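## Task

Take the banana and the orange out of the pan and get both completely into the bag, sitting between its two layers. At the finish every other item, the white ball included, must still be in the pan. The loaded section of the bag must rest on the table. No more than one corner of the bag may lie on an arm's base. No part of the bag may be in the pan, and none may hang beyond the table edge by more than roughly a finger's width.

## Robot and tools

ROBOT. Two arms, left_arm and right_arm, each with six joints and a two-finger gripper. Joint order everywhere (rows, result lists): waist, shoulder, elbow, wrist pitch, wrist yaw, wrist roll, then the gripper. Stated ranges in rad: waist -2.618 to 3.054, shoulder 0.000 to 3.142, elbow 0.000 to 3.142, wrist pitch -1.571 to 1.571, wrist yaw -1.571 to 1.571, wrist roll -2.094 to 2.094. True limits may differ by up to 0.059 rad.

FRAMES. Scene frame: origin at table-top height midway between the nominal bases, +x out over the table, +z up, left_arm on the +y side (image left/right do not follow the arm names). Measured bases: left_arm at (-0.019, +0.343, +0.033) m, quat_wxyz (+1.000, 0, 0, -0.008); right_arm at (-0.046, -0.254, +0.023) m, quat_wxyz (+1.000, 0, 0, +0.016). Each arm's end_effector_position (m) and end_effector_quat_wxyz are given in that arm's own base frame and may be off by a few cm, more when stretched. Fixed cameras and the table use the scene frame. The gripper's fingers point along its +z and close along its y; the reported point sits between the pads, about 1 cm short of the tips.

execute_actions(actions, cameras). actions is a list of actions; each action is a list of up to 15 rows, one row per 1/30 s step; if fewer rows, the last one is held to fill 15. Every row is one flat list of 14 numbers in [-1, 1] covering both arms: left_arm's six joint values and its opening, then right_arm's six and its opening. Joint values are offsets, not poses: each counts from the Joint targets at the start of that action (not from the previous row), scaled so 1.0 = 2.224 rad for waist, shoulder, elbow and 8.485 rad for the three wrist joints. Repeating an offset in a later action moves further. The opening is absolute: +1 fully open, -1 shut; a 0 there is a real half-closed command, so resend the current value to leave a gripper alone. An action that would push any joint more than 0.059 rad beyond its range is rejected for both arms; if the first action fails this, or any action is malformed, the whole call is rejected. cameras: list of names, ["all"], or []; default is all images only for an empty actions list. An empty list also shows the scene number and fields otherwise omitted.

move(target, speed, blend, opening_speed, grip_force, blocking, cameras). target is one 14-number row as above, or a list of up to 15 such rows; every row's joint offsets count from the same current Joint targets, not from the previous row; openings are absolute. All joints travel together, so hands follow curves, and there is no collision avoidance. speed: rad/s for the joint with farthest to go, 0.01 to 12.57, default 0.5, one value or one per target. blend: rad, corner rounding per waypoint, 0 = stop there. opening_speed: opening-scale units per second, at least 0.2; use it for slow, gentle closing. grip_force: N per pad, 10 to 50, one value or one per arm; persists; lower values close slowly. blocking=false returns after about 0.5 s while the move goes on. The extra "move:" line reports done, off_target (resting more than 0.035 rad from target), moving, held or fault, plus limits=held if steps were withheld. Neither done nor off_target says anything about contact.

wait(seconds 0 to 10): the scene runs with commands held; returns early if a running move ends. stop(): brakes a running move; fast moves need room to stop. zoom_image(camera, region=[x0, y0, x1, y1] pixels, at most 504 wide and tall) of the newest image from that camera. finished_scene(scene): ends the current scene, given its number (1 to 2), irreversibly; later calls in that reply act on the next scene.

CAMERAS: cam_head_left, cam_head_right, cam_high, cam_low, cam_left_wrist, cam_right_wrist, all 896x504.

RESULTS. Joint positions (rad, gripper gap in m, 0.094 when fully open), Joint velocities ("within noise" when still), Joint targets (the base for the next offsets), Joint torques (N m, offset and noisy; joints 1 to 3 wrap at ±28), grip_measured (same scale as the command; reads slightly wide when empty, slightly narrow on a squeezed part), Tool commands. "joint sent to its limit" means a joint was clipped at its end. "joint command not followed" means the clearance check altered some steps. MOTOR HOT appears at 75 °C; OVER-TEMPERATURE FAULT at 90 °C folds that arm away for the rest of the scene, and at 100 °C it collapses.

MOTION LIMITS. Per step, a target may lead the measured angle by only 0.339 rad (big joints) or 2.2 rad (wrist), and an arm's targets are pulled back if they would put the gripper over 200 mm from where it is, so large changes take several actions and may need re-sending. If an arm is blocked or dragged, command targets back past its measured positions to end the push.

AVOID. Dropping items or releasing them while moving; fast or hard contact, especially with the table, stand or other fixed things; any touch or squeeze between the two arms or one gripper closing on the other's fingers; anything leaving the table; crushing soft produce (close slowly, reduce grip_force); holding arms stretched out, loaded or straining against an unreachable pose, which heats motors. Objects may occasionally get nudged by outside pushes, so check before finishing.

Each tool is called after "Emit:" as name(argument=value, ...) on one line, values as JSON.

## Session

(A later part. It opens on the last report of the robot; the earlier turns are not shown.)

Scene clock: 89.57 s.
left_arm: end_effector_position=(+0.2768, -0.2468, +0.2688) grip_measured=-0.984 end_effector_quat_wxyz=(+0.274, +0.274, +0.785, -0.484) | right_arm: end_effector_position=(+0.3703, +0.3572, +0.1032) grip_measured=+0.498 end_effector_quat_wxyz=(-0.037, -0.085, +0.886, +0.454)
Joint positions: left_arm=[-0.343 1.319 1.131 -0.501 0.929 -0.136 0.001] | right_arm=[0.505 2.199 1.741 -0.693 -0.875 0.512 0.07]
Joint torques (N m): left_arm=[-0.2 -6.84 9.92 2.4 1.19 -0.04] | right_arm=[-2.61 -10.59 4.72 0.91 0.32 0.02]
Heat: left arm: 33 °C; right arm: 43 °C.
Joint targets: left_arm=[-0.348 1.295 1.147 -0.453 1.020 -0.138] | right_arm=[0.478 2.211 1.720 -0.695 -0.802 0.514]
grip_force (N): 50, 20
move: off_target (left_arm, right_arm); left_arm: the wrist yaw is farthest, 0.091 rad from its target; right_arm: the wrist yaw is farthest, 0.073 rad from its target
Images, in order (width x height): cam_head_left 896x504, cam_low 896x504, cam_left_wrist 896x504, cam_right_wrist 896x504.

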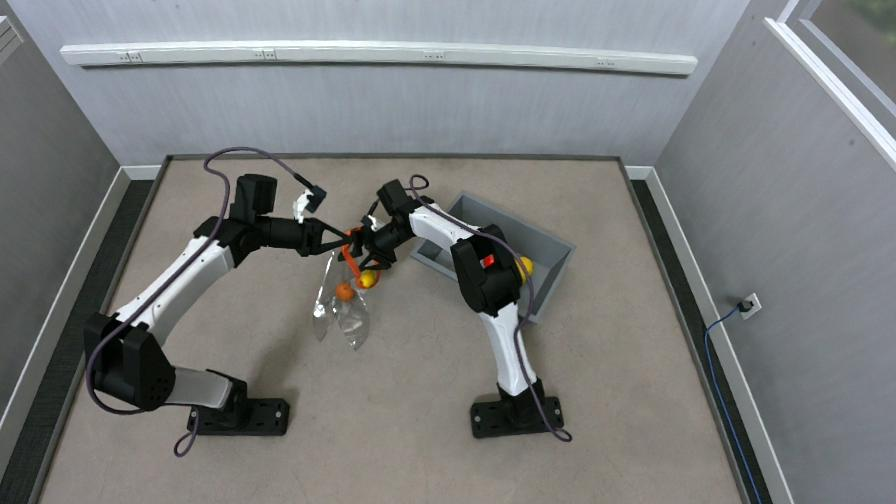

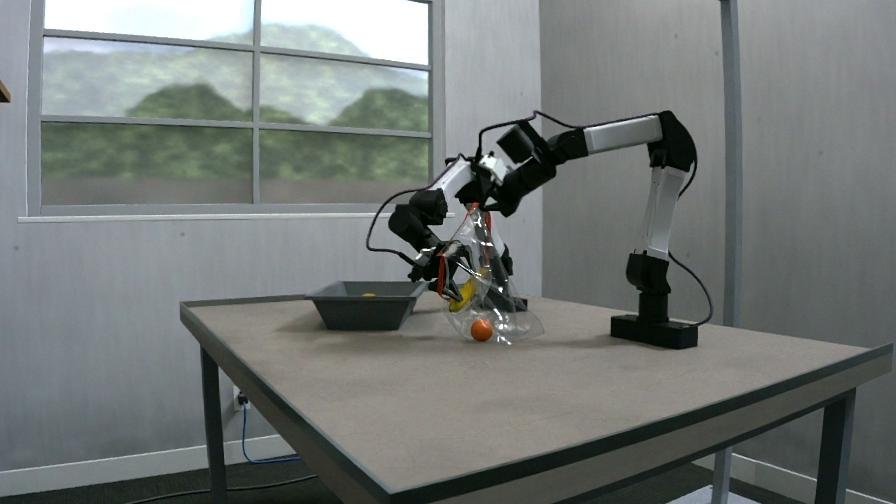

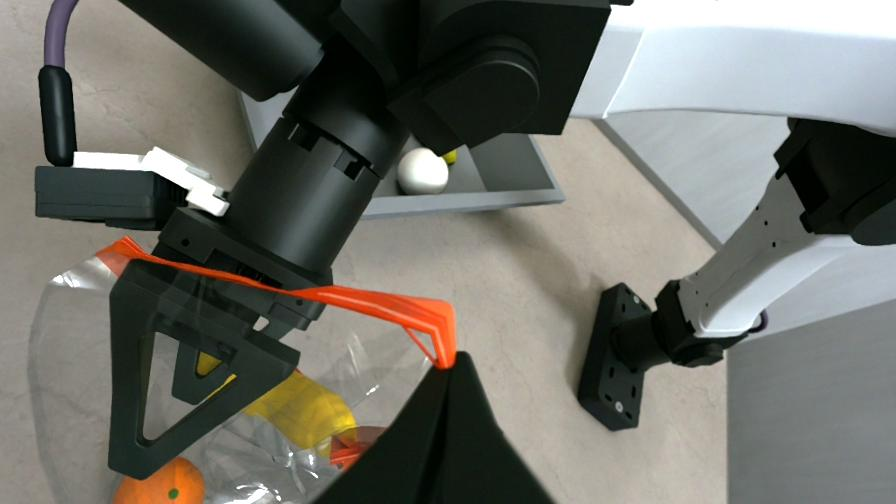

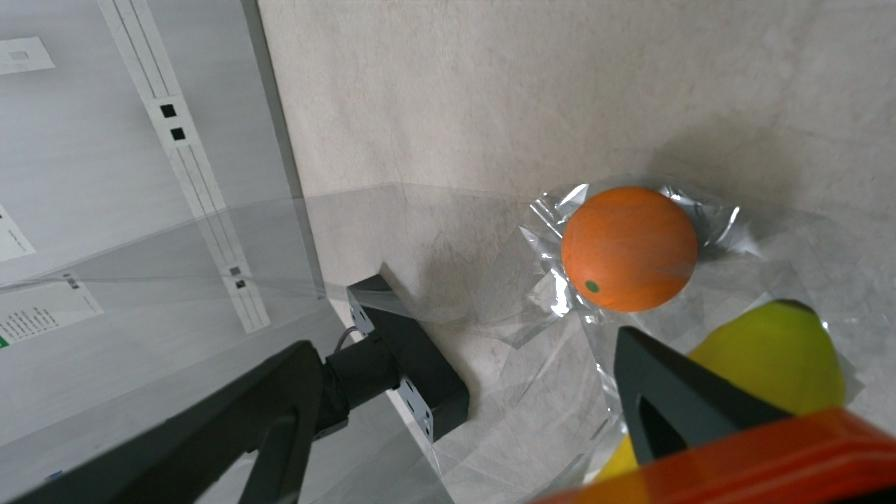

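Emit:
move(target=[[0,0,0,0,0,0,-1,0.0490,-0.0621,-0.0063,-0.0033,0.0054,0.0163,0.2],[0,0,0,0,0,0,-1,0.0490,-0.0647,0.0791,-0.0264,0.0054,0.0163,0.0],[0,0,0,0,0,0,-1,-0.0771,-0.0960,0.1872,-0.0953,-0.0060,-0.0287,-0.2]], speed=0.4, opening_speed=0.6, blend=[0.03,0.03,0], cameras=["cam_right_wrist","cam_left_wrist","cam_head_left","cam_low"])

Emit:
zoom_image(camera="cam_low", region=[390, 170, 560, 370])

Emit:
zoom_image(camera="cam_head_left", region=[290, 190, 440, 340])

Scene clock: 110.40 s.
left_arm: end_effector_position=(+0.2709, -0.2524, +0.2813) grip_measured=-0.984 end_effector_quat_wxyz=(+0.278, +0.294, +0.758, -0.511) | right_arm: end_effector_position=(+0.3485, +0.2469, +0.2381) grip_measured=-0.199 end_effector_quat_wxyz=(-0.055, -0.042, +0.910, +0.408)
Joint positions: left_arm=[-0.343 1.319 1.131 -0.458 1.003 -0.136 0.001] | right_arm=[0.308 2.041 2.113 -1.499 -0.841 0.279 0.038]
Joint torques (N m): left_arm=[-0.18 -6.86 9.98 1.92 0.48 -0.03] | right_arm=[-0.13 -13.78 8.31 0.5 -0.53 -0.1]
Heat: left arm: 33 °C; right arm: 47 °C.
Joint targets: left_arm=[-0.348 1.295 1.147 -0.453 1.020 -0.138] | right_arm=[0.306 1.998 2.137 -1.503 -0.853 0.270]
grip_force (N): 50, 20
move: off_target (right_arm); blend cut to 0 rad at target 2; target 2's new numbers were sent with right_arm's shoulder 0.048 rad from that target; target 3's new numbers were sent with right_arm's shoulder 0.044 rad from that target; right_arm: the shoulder is farthest, 0.044 rad from its target
Images, in order (width x height): cam_head_left 896x504, cam_low 896x504, cam_left_wrist 896x504, cam_right_wrist 896x504.

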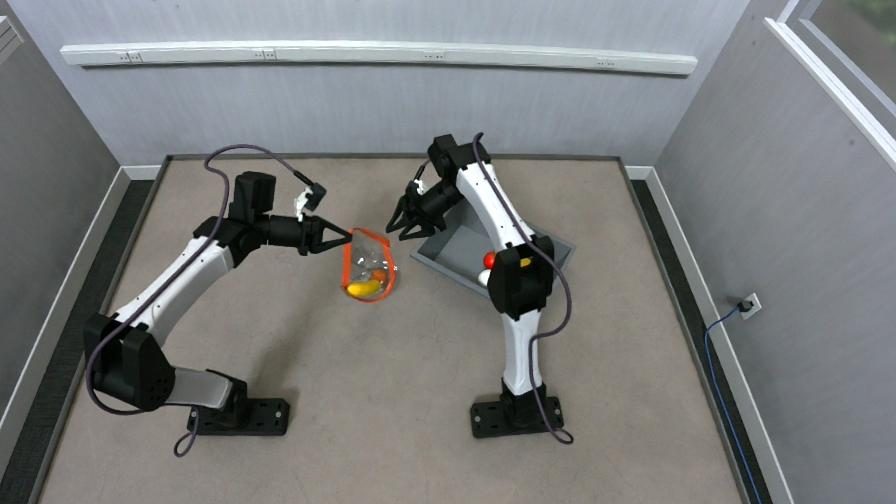

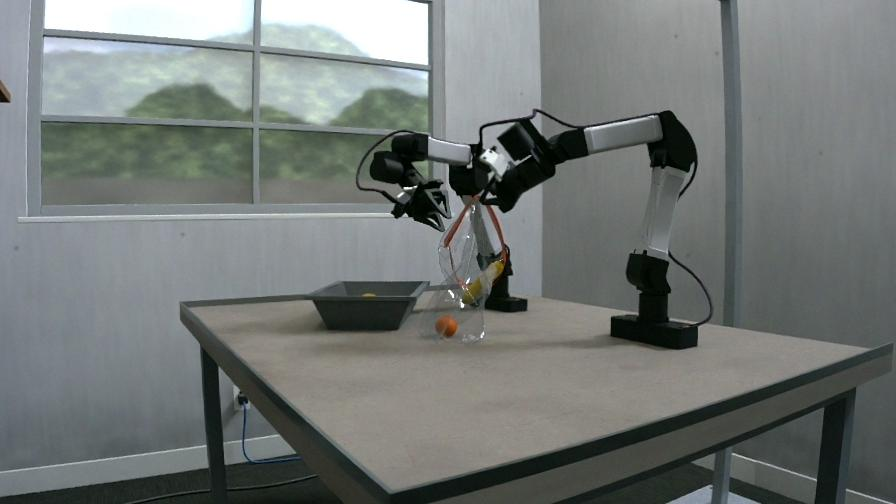

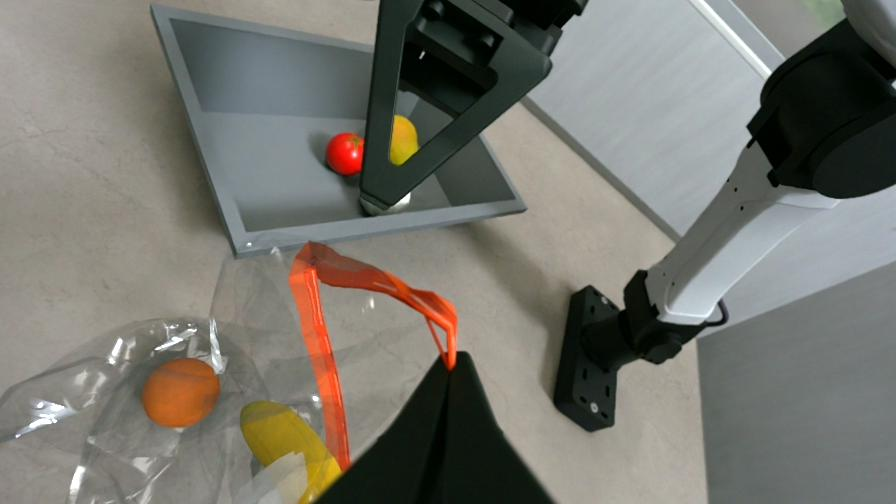

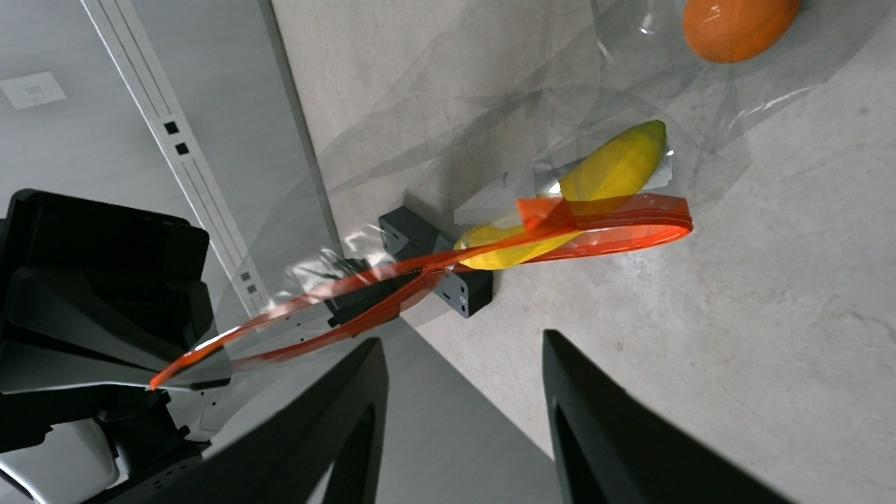

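Scaled by 2.520 from the camera's 896x504 image, which has a finer 1280x720 frame.

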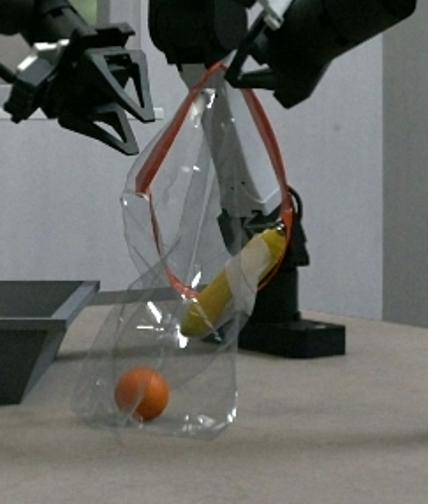

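Scaled by 3.360 from the camera's 896x504 image, which has a finer 1280x720 frame.

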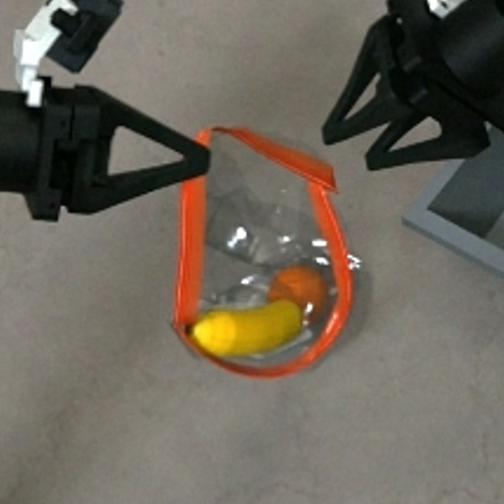

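Emit:
move(target=[0,0.0333,0.1727,-0.0364,0,0,-1,0,0,0,0,0,0,-0.2], speed=0.5, cameras=["cam_right_wrist","cam_left_wrist","cam_head_left","cam_low"])

Emit:
zoom_image(camera="cam_low", region=[390, 150, 560, 350])

Emit:
zoom_image(camera="cam_head_left", region=[290, 170, 440, 320])

Scene clock: 112.30 s.
left_arm: end_effector_position=(+0.2669, -0.2511, +0.3732) grip_measured=-0.984 end_effector_quat_wxyz=(+0.296, +0.303, +0.748, -0.510) | right_arm: end_effector_position=(+0.3485, +0.2469, +0.2381) grip_measured=-0.199 end_effector_quat_wxyz=(-0.055, -0.042, +0.910, +0.408)
Joint positions: left_arm=[-0.343 1.359 1.51 -0.752 1.004 -0.136 0.001] | right_arm=[0.308 2.041 2.113 -1.499 -0.841 0.279 0.038]
Joint torques (N m): left_arm=[-0.18 -4.1 9.87 1.79 0.47 -0.04] | right_arm=[-0.14 -13.78 8.31 0.5 -0.52 -0.1]
Heat: left arm: 33 °C; right arm: 48 °C.
Joint targets: left_arm=[-0.348 1.369 1.531 -0.762 1.020 -0.138] | right_arm=[0.306 1.998 2.137 -1.503 -0.853 0.270]
grip_force (N): 50, 20
move: off_target (right_arm); right_arm: the shoulder is farthest, 0.043 rad from its target
Images, in order (width x height): cam_head_left 896x504, cam_low 896x504, cam_left_wrist 896x504, cam_right_wrist 896x504.

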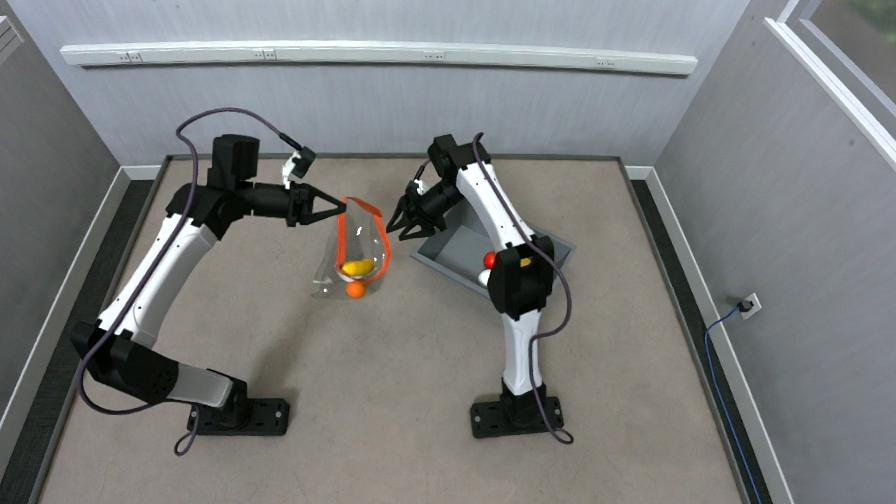

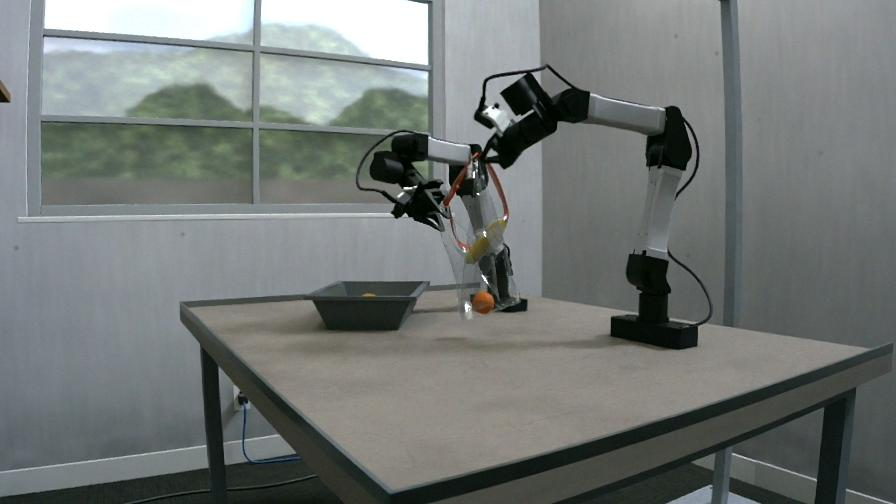

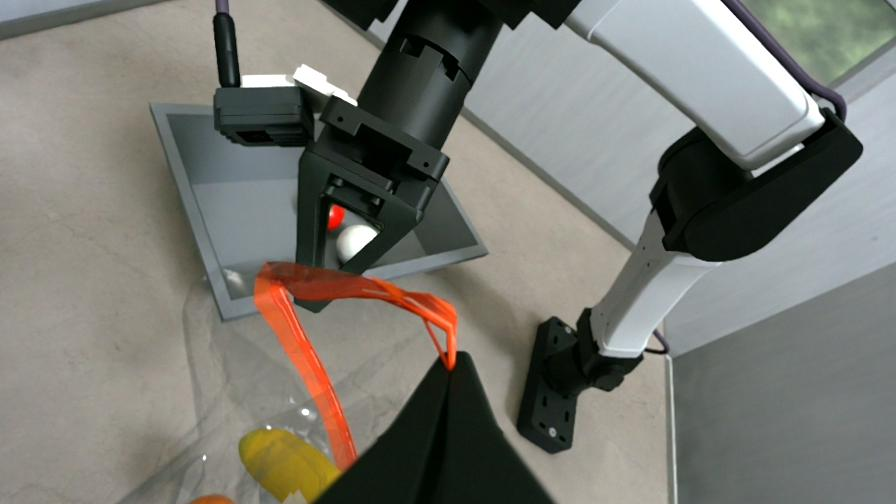

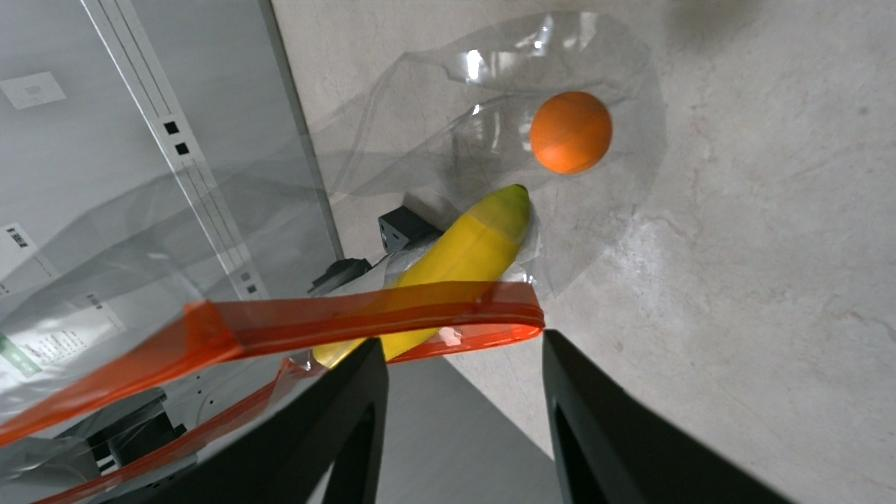

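Scaled by 2.520 from the camera's 896x504 image, which has a finer 1280x720 frame.

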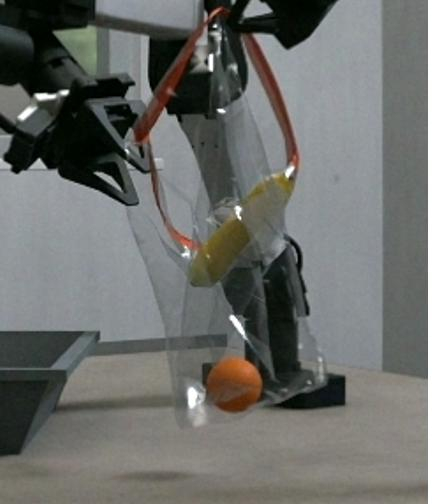

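Scaled by 3.360 from the camera's 896x504 image, which has a finer 1280x720 frame.

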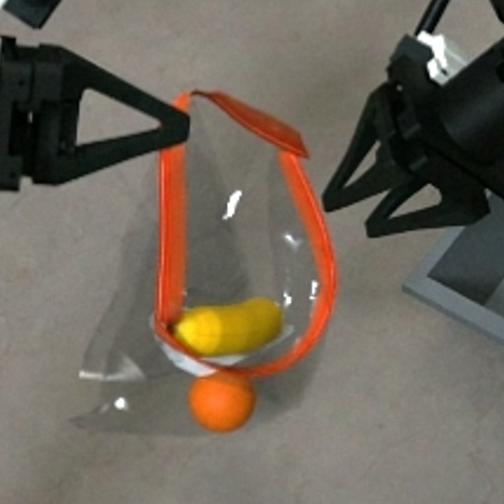

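Emit:
move(target=[[0,0,0,0,0,0,-1,0.0346,-0.0915,-0.0371,-0.0045,0.0023,0.0134,-1],[0,0,0,0,0,0,-1,0.1310,-0.1037,-0.1448,0.0444,0.0120,0.0467,-1]], speed=0.4, blend=[0.04,0], cameras=["cam_right_wrist","cam_left_wrist","cam_head_left","cam_low"])

Emit:
zoom_image(camera="cam_low", region=[390, 150, 560, 350])

Emit:
zoom_image(camera="cam_head_left", region=[290, 170, 440, 320])

Scene clock: 117.67 s.
left_arm: end_effector_position=(+0.2668, -0.2511, +0.3731) grip_measured=-0.984 end_effector_quat_wxyz=(+0.296, +0.303, +0.748, -0.510) | right_arm: end_effector_position=(+0.2744, +0.3300, +0.2488) grip_measured=-0.989 end_effector_quat_wxyz=(-0.051, -0.050, +0.909, +0.410)
Joint positions: left_arm=[-0.343 1.359 1.51 -0.753 1.004 -0.136 0.001] | right_arm=[0.594 1.814 1.818 -1.143 -0.759 0.66 0.001]
Joint torques (N m): left_arm=[-0.16 -4.1 9.85 1.8 0.46 -0.03] | right_arm=[0.36 -12.7 6.32 1.16 -0.26 0.07]
Heat: left arm: 34 °C; right arm: 49 °C.
Joint targets: left_arm=[-0.348 1.369 1.531 -0.762 1.020 -0.138] | right_arm=[0.598 1.767 1.815 -1.127 -0.751 0.666]
grip_force (N): 50, 20
move: off_target (right_arm); right_arm: the shoulder is farthest, 0.046 rad from its target
Images, in order (width x height): cam_head_left 896x504, cam_low 896x504, cam_left_wrist 896x504, cam_right_wrist 896x504.

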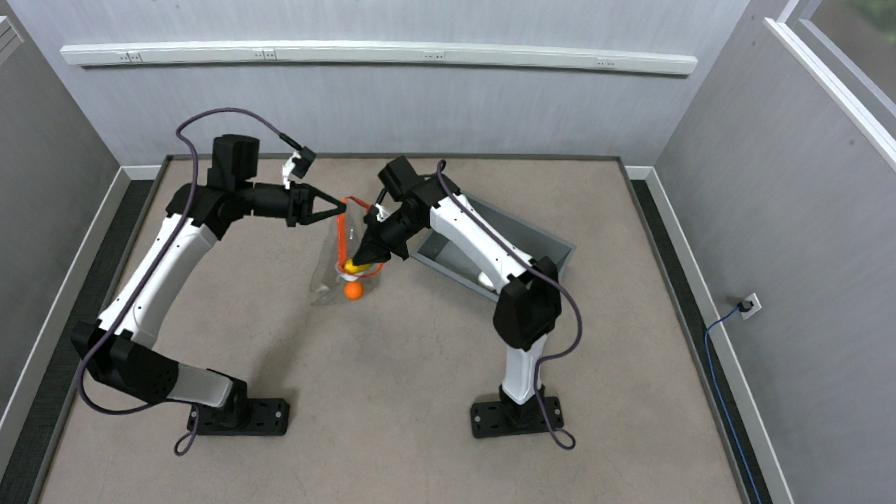

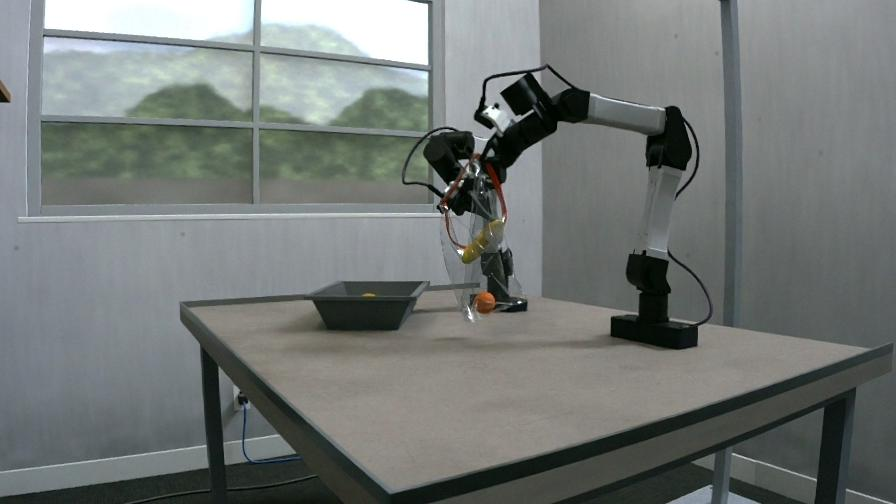

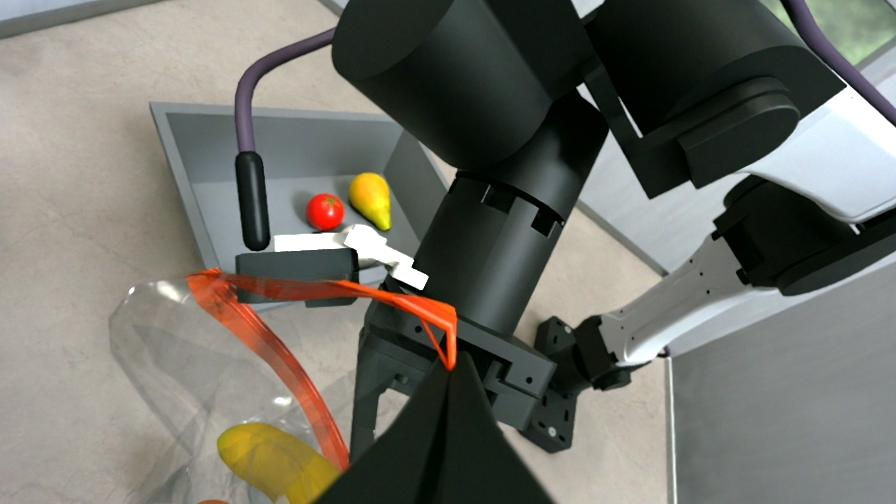

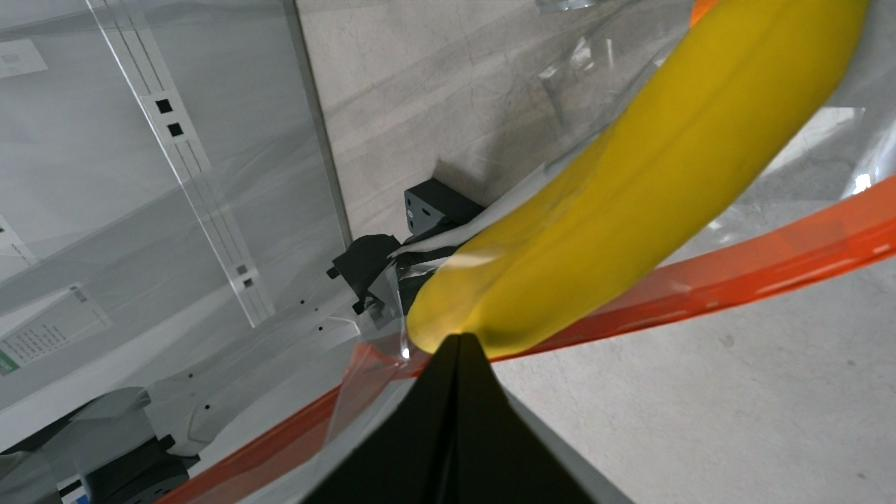

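Scaled by 2.520 from the camera's 896x504 image, which has a finer 1280x720 frame.

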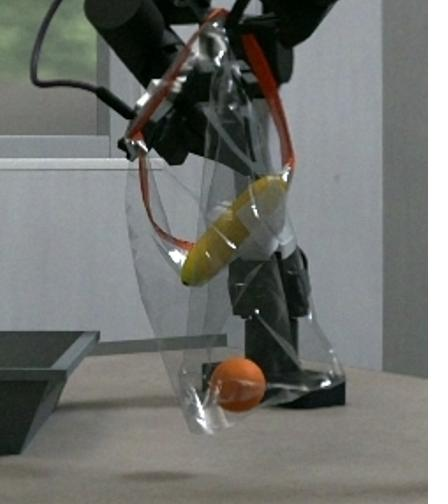

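Scaled by 3.360 from the camera's 896x504 image, which has a finer 1280x720 frame.

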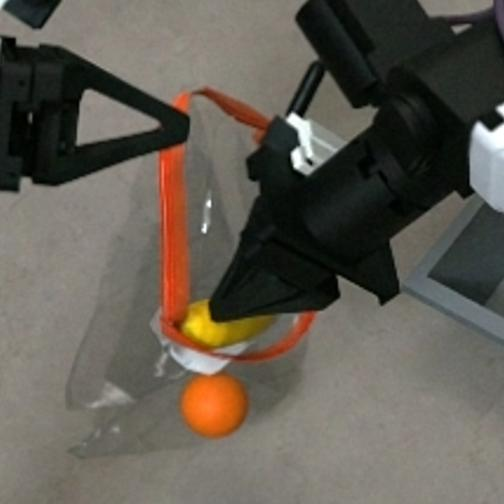

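Emit:
move(target=[0,0,0,0,0,0,-1,0,-0.0130,-0.2100,0.0516,0,0,-1], speed=0.5, grip_force=[50,20], cameras=["cam_right_wrist","cam_head_left","cam_low","cam_high"])

Scene clock: 120.77 s.
left_arm: end_effector_position=(+0.2667, -0.2510, +0.3730) grip_measured=-0.984 end_effector_quat_wxyz=(+0.296, +0.303, +0.749, -0.510) | right_arm: end_effector_position=(+0.2700, +0.3268, +0.1406) grip_measured=-0.989 end_effector_quat_wxyz=(-0.051, -0.049, +0.910, +0.409)
Joint positions: left_arm=[-0.343 1.359 1.51 -0.754 1.004 -0.136 0.001] | right_arm=[0.594 1.783 1.348 -0.705 -0.757 0.661 0.001]
Joint torques (N m): left_arm=[-0.2 -4.05 9.87 1.79 0.46 -0.03] | right_arm=[0.34 -12.34 6.65 1.18 -0.28 0.06]
Heat: left arm: 35 °C; right arm: 49 °C.
Joint targets: left_arm=[-0.348 1.369 1.531 -0.762 1.020 -0.138] | right_arm=[0.598 1.738 1.347 -0.689 -0.751 0.667]
grip_force (N): 50, 20
move: off_target (right_arm); right_arm: the shoulder is farthest, 0.045 rad from its target
Images, in order (width x height): cam_head_left 896x504, cam_high 896x504, cam_low 896x504, cam_right_wrist 896x504.

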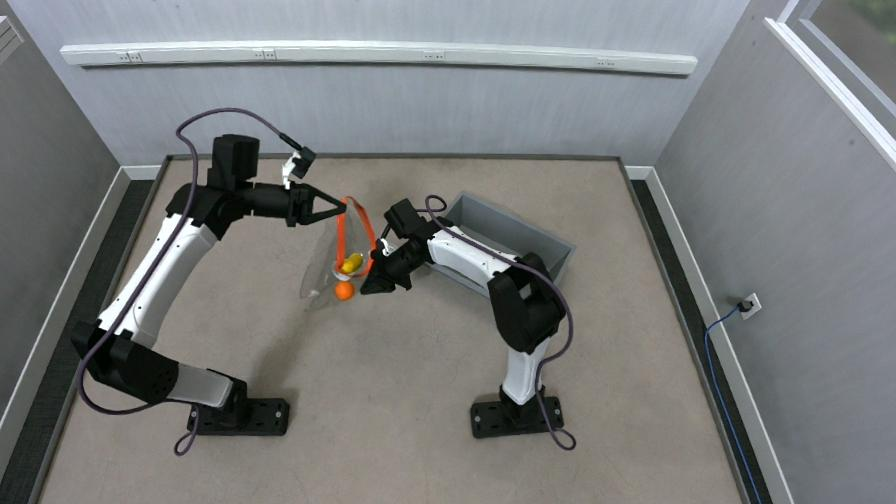

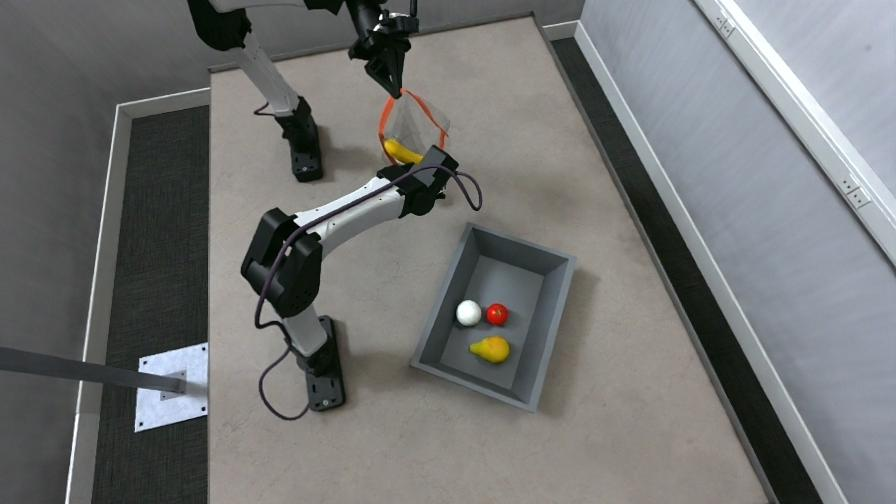

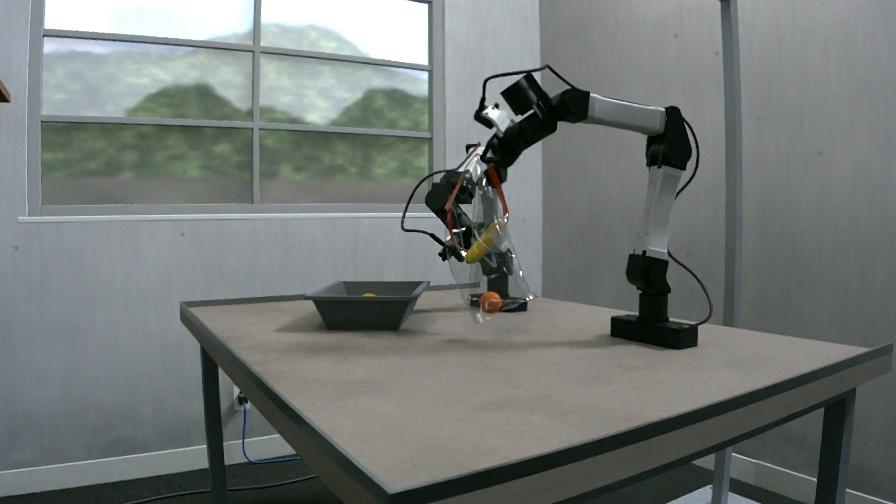

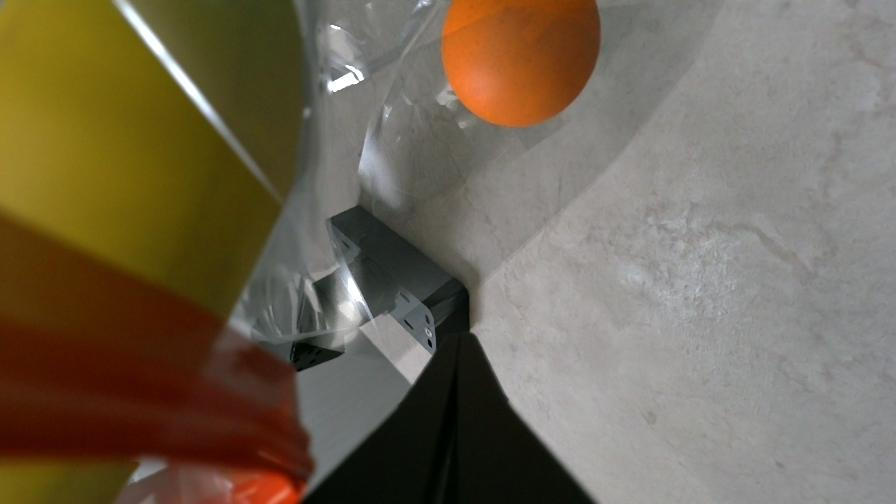

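Emit:
zoom_image(camera="cam_head_left", region=[280, 170, 440, 310])

Emit:
zoom_image(camera="cam_low", region=[400, 140, 560, 330])

Emit:
zoom_image(camera="cam_high", region=[340, 60, 480, 220])

Scaled by 3.150 from the camera's 896x504 image, which has a finer 1280x720 frame.

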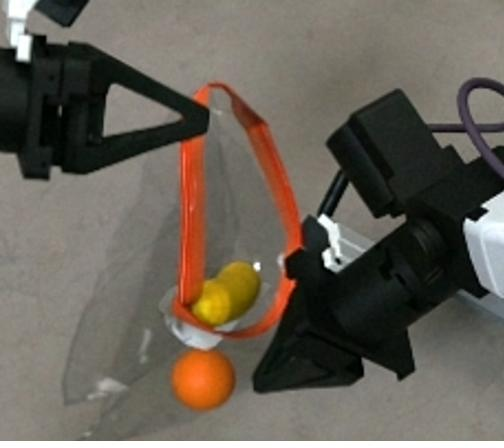

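Scaled by 2.653 from the camera's 896x504 image, which has a finer 1280x720 frame.

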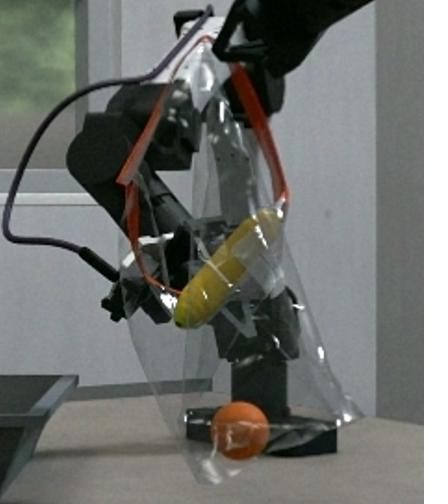

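Scaled by 3.150 from the camera's 896x504 image, which has a finer 1280x720 frame.

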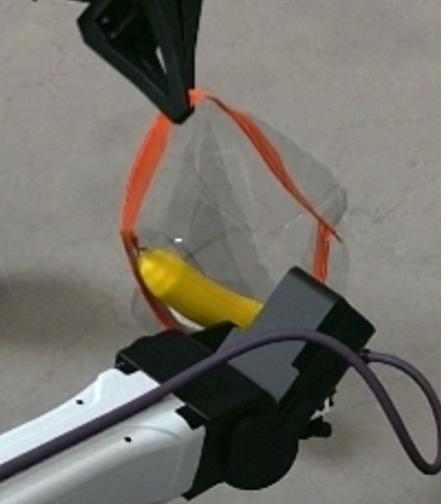

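Emit:
move(target=[[0,0,0,0,0,0,-1,-0.0270,-0.0245,0.0469,-0.0246,-0.0032,-0.0088,-1],[0,0,0,0,0,0,-1,-0.0125,0.0075,0.1867,-0.0496,-0.0015,-0.0041,-1]], speed=0.6, blend=0.05, cameras=["cam_right_wrist","cam_head_left","cam_low","cam_high"])

Emit:
zoom_image(camera="cam_high", region=[340, 60, 480, 220])

Emit:
zoom_image(camera="cam_low", region=[400, 140, 560, 330])

Emit:
zoom_image(camera="cam_head_left", region=[280, 170, 440, 310])

Scene clock: 126.10 s.
left_arm: end_effector_position=(+0.2667, -0.2510, +0.3730) grip_measured=-0.984 end_effector_quat_wxyz=(+0.296, +0.303, +0.749, -0.510) | right_arm: end_effector_position=(+0.2733, +0.3149, +0.2530) grip_measured=-0.989 end_effector_quat_wxyz=(-0.028, -0.057, +0.906, +0.418)
Joint positions: left_arm=[-0.343 1.359 1.51 -0.754 1.004 -0.136 0.001] | right_arm=[0.564 1.744 1.739 -1.108 -0.761 0.625 0.001]
Joint torques (N m): left_arm=[-0.2 -4.08 9.87 1.8 0.45 -0.03] | right_arm=[0.61 -7.1 8.85 1.09 -0.36 0.07]
Heat: left arm: 35 °C; right arm: 49 °C.
Joint targets: left_arm=[-0.348 1.369 1.531 -0.762 1.020 -0.138] | right_arm=[0.570 1.755 1.763 -1.110 -0.764 0.632]
grip_force (N): 50, 20
move: done
Images, in order (width x height): cam_head_left 896x504, cam_high 896x504, cam_low 896x504, cam_right_wrist 896x504.

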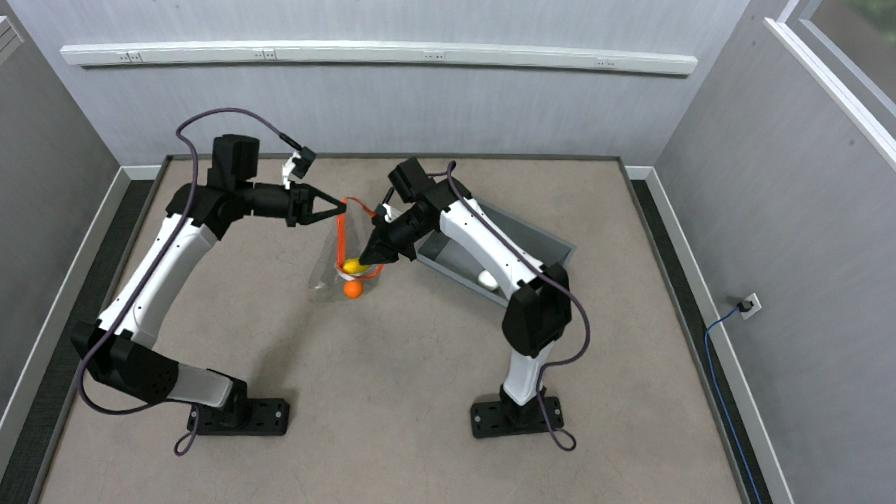

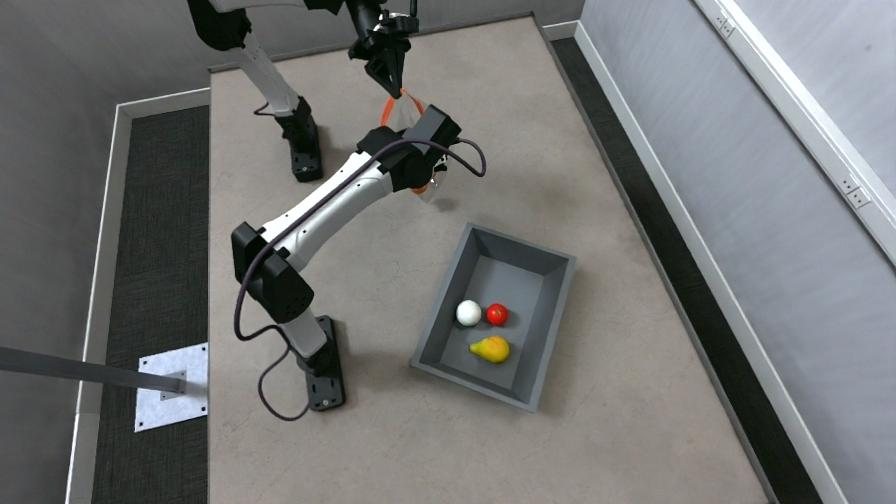

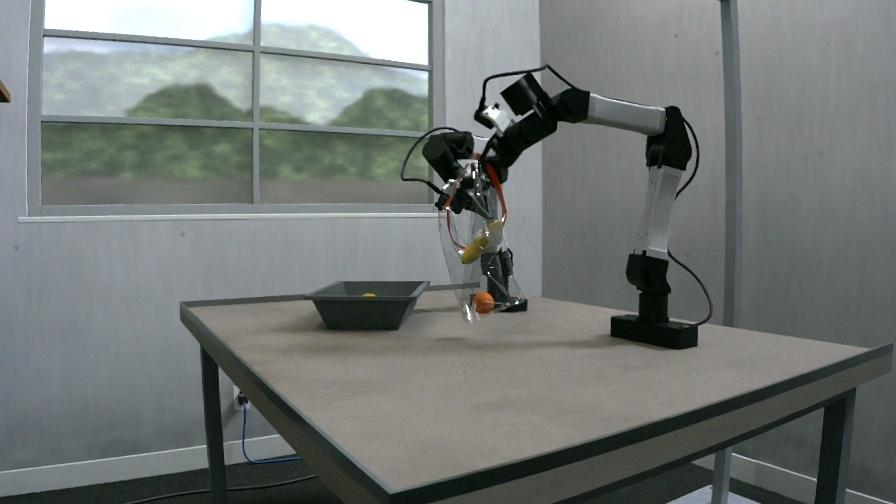

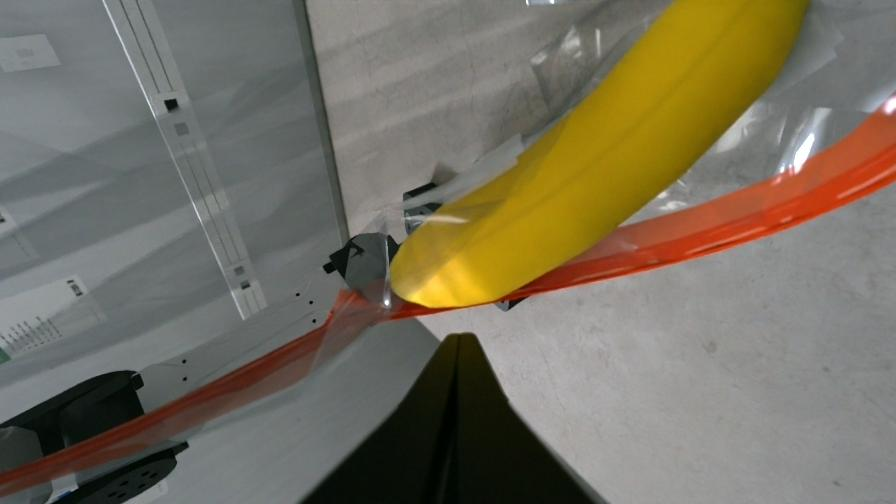

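Scaled by 3.150 from the camera's 896x504 image, which has a finer 1280x720 frame.

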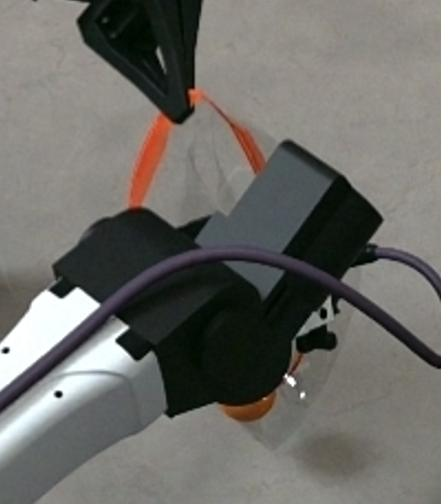

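Scaled by 2.653 from the camera's 896x504 image, which has a finer 1280x720 frame.

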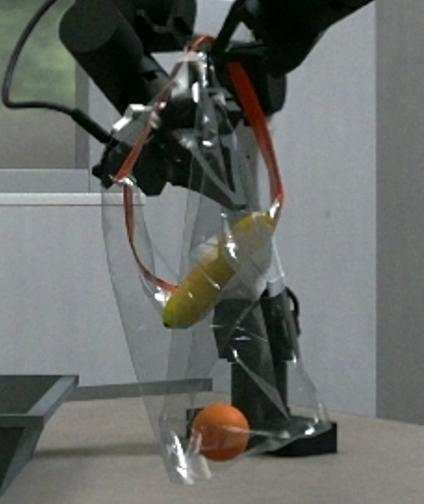

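Scaled by 3.150 from the camera's 896x504 image, which has a finer 1280x720 frame.

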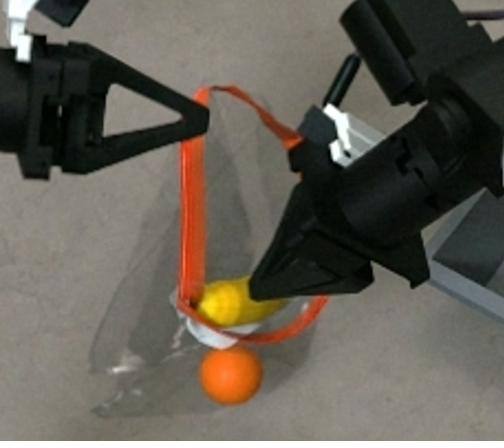

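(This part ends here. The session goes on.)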